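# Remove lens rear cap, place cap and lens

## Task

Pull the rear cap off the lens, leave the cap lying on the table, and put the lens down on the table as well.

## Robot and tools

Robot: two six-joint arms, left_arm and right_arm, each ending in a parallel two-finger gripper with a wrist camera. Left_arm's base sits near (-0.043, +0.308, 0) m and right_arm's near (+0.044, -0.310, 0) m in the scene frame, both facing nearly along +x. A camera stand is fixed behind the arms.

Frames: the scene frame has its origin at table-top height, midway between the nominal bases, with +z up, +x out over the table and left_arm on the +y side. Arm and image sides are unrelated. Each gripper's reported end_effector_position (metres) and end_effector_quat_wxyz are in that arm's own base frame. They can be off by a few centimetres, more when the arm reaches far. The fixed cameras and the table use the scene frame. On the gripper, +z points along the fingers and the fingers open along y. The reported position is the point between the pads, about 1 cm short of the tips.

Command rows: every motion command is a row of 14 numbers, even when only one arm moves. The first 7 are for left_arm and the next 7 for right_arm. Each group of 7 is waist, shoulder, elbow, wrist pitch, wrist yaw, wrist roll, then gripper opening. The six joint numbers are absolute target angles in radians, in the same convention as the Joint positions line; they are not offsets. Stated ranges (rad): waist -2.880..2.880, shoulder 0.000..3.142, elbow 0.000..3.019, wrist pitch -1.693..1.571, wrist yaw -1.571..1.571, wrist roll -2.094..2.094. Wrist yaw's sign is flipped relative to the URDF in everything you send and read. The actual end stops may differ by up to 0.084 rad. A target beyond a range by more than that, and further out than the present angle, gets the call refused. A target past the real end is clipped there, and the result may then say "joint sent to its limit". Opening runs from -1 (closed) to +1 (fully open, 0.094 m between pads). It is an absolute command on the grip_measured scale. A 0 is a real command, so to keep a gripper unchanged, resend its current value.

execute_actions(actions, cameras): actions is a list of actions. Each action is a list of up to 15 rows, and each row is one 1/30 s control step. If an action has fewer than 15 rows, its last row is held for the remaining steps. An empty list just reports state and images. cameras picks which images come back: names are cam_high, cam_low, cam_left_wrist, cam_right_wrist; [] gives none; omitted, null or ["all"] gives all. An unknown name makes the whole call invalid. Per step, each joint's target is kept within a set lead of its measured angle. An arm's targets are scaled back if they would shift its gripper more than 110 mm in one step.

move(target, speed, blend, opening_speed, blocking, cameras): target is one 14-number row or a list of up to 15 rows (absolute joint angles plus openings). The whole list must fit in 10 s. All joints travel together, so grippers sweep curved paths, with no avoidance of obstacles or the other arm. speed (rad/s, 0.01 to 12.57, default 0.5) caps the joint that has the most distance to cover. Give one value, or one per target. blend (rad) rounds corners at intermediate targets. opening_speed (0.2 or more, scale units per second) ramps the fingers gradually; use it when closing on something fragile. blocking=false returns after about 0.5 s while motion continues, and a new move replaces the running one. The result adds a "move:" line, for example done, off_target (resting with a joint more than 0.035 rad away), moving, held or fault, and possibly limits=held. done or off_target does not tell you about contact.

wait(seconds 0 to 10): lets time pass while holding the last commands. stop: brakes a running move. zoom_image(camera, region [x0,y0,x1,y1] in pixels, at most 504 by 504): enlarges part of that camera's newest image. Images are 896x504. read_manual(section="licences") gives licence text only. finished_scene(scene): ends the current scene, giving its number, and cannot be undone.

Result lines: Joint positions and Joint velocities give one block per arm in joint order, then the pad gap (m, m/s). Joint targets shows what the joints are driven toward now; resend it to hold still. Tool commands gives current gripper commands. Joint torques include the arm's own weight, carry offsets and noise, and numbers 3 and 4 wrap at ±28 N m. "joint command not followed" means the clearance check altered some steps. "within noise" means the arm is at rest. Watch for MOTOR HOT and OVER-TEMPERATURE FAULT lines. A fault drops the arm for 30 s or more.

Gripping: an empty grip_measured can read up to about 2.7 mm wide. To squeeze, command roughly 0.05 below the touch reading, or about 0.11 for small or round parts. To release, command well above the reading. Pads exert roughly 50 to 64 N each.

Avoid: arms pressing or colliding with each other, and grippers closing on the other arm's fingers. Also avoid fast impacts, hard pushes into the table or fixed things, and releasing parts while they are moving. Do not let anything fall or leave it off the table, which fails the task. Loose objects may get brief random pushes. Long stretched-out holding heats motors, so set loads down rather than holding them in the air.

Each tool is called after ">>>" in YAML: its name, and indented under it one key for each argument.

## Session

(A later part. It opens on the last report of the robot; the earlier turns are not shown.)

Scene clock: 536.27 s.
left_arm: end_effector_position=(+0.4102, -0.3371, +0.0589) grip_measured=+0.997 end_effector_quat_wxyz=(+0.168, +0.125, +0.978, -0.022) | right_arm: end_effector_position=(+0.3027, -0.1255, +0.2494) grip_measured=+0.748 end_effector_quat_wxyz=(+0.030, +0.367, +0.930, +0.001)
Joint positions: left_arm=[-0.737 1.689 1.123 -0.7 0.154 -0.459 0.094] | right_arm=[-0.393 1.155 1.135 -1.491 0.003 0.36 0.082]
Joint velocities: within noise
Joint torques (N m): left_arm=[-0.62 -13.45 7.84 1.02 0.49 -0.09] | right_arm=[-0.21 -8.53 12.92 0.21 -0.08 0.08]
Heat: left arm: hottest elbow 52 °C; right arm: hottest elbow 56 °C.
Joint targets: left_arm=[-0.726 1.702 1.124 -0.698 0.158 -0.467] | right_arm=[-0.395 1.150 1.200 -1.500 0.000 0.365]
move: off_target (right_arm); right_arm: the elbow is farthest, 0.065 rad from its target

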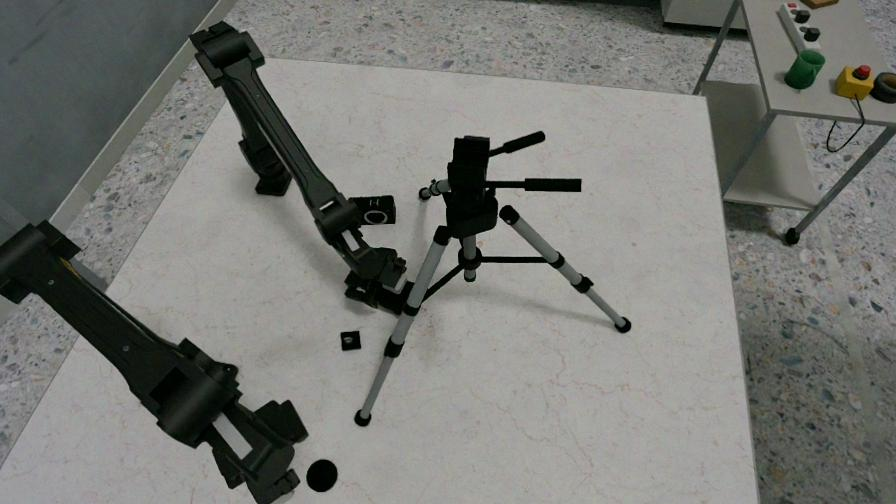

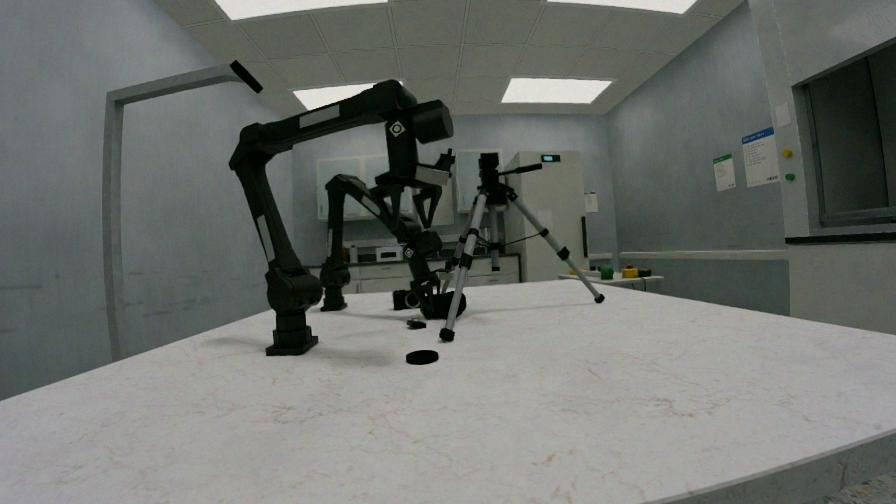

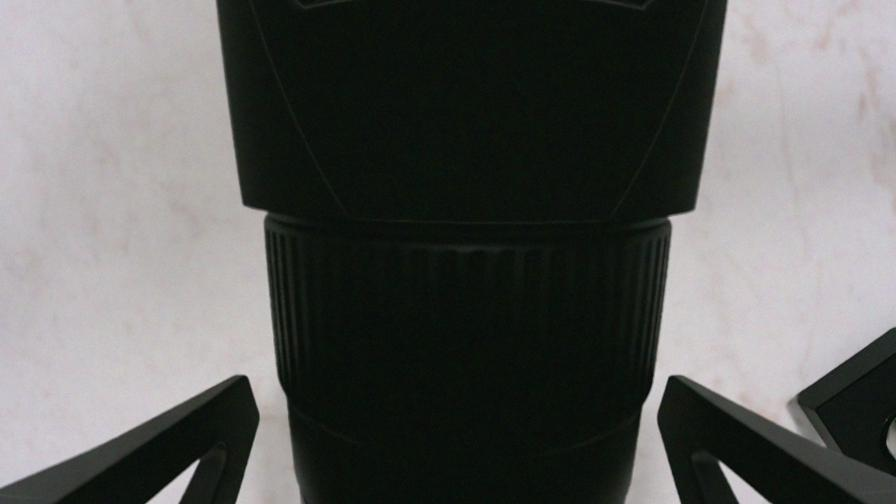

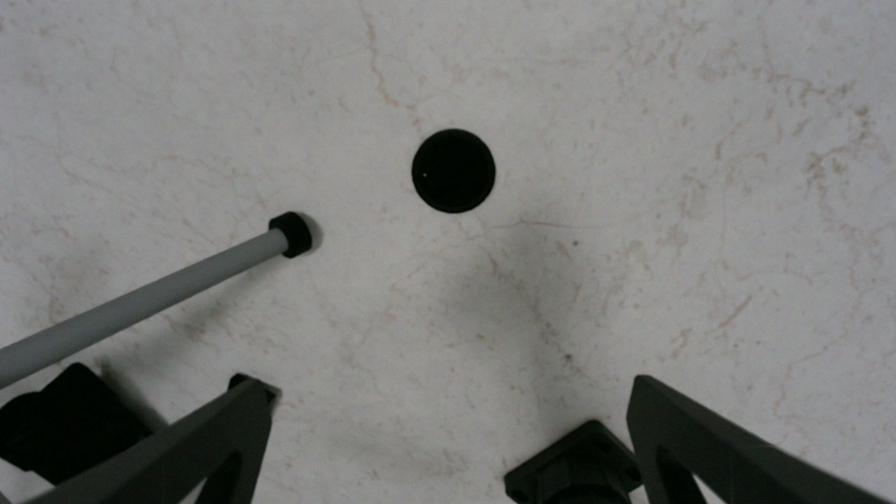

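Lens rests. Retreat along the reverse of the approach.

>>> move:
  target:
    - [-0.728,1.60,1.17,-0.83,0.158,-0.467,1.0,-0.395,1.15,1.2,-1.5,0,0.365,0.75]
    - [-0.74,1.43,1.26,-1.03,0.15,-0.45,1.0,-0.395,1.15,1.2,-1.5,0,0.365,0.75]
  speed: [0.12,0.2]
  blend: 0.03

>>> zoom_image:
  camera: "cam_low"
  region: [360, 200, 500, 340]

Scene clock: 545.87 s.
left_arm: end_effector_position=(+0.3796, -0.3093, +0.1978) grip_measured=+0.998 end_effector_quat_wxyz=(+0.177, +0.125, +0.976, -0.029) | right_arm: end_effector_position=(+0.3027, -0.1255, +0.2494) grip_measured=+0.748 end_effector_quat_wxyz=(+0.030, +0.367, +0.930, +0.001)
Joint positions: left_arm=[-0.737 1.433 1.21 -1.02 0.154 -0.458 0.094] | right_arm=[-0.393 1.155 1.135 -1.491 0.003 0.36 0.082]
Joint velocities: within noise
Joint torques (N m): left_arm=[-1.44 -11.87 12.66 0.53 0.15 0.08] | right_arm=[-0.32 -7.88 13.05 0.09 -0.1 0.11]
Heat: left arm: hottest elbow 52 °C; right arm: hottest elbow 56 °C.
Joint targets: left_arm=[-0.740 1.430 1.260 -1.030 0.150 -0.450] | right_arm=[-0.395 1.150 1.200 -1.500 0.000 0.365]
move: off_target (left_arm, right_arm); left_arm: the elbow is farthest, 0.050 rad from its target; right_arm: the elbow is farthest, 0.065 rad from its target

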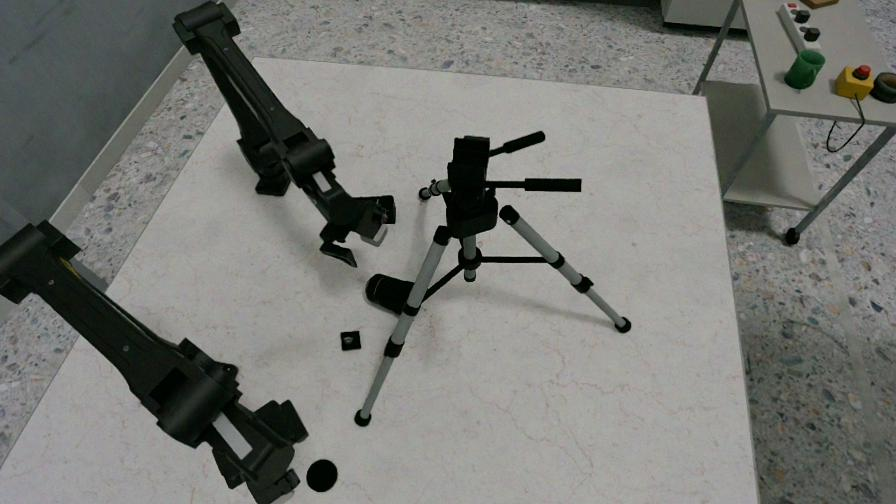

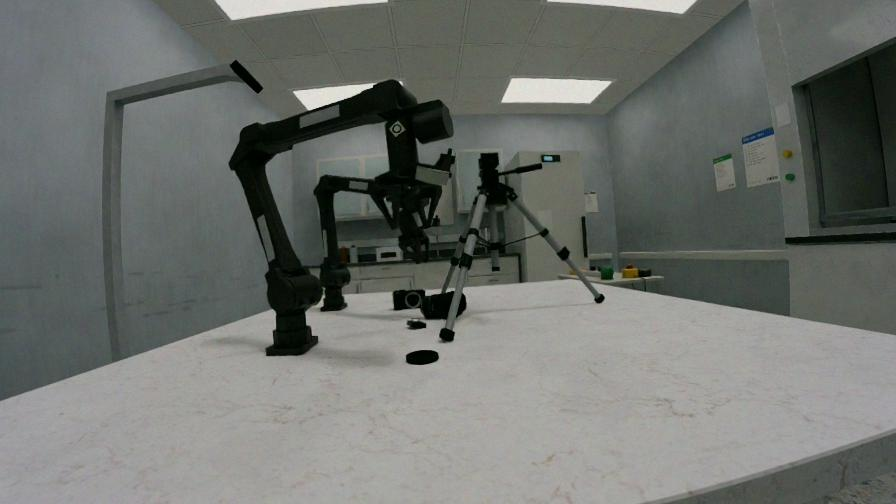

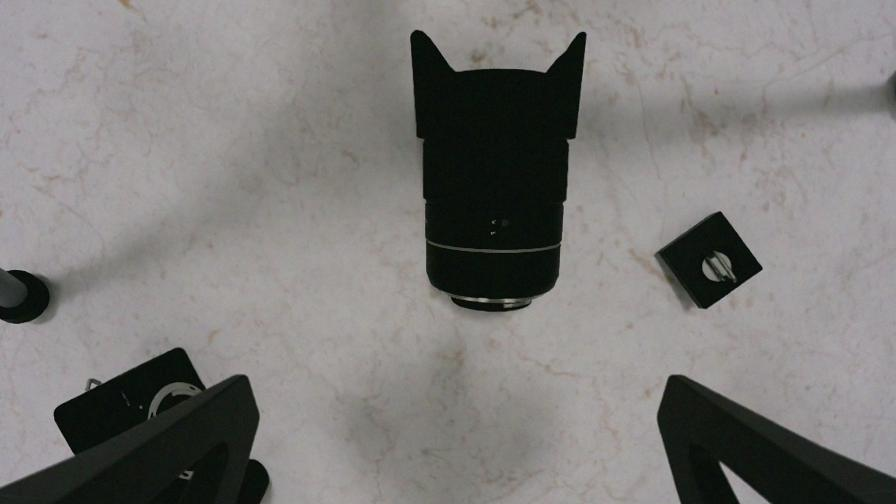

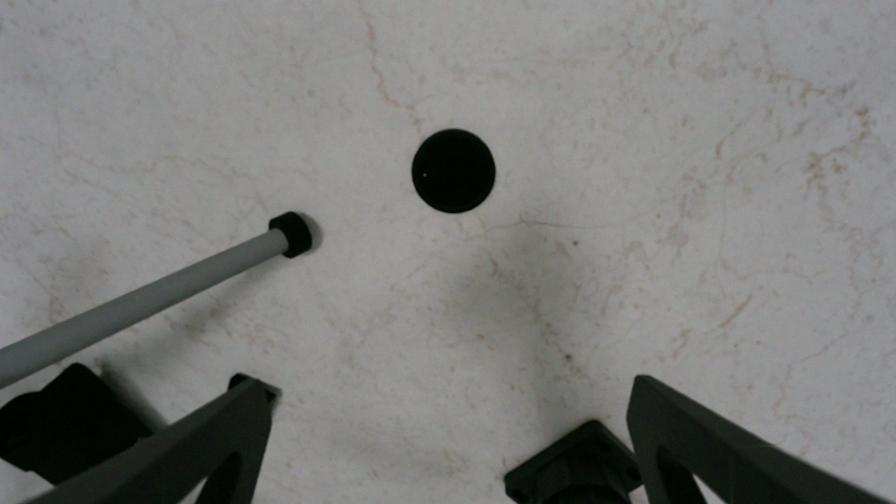

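Scaled by 3.600.

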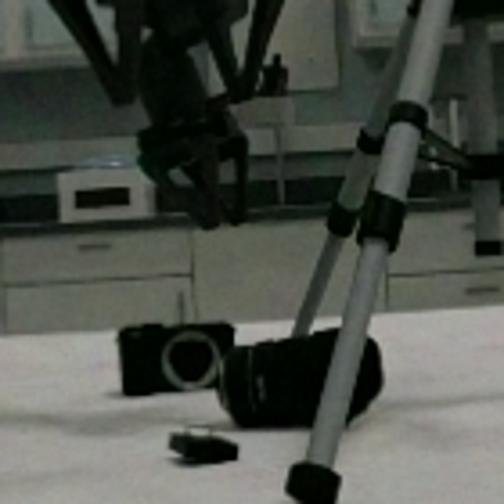

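Lens and cap both rest on the table, separated and still.

>>> finished_scene:
  scene: 2

The scene is finished: the task was done.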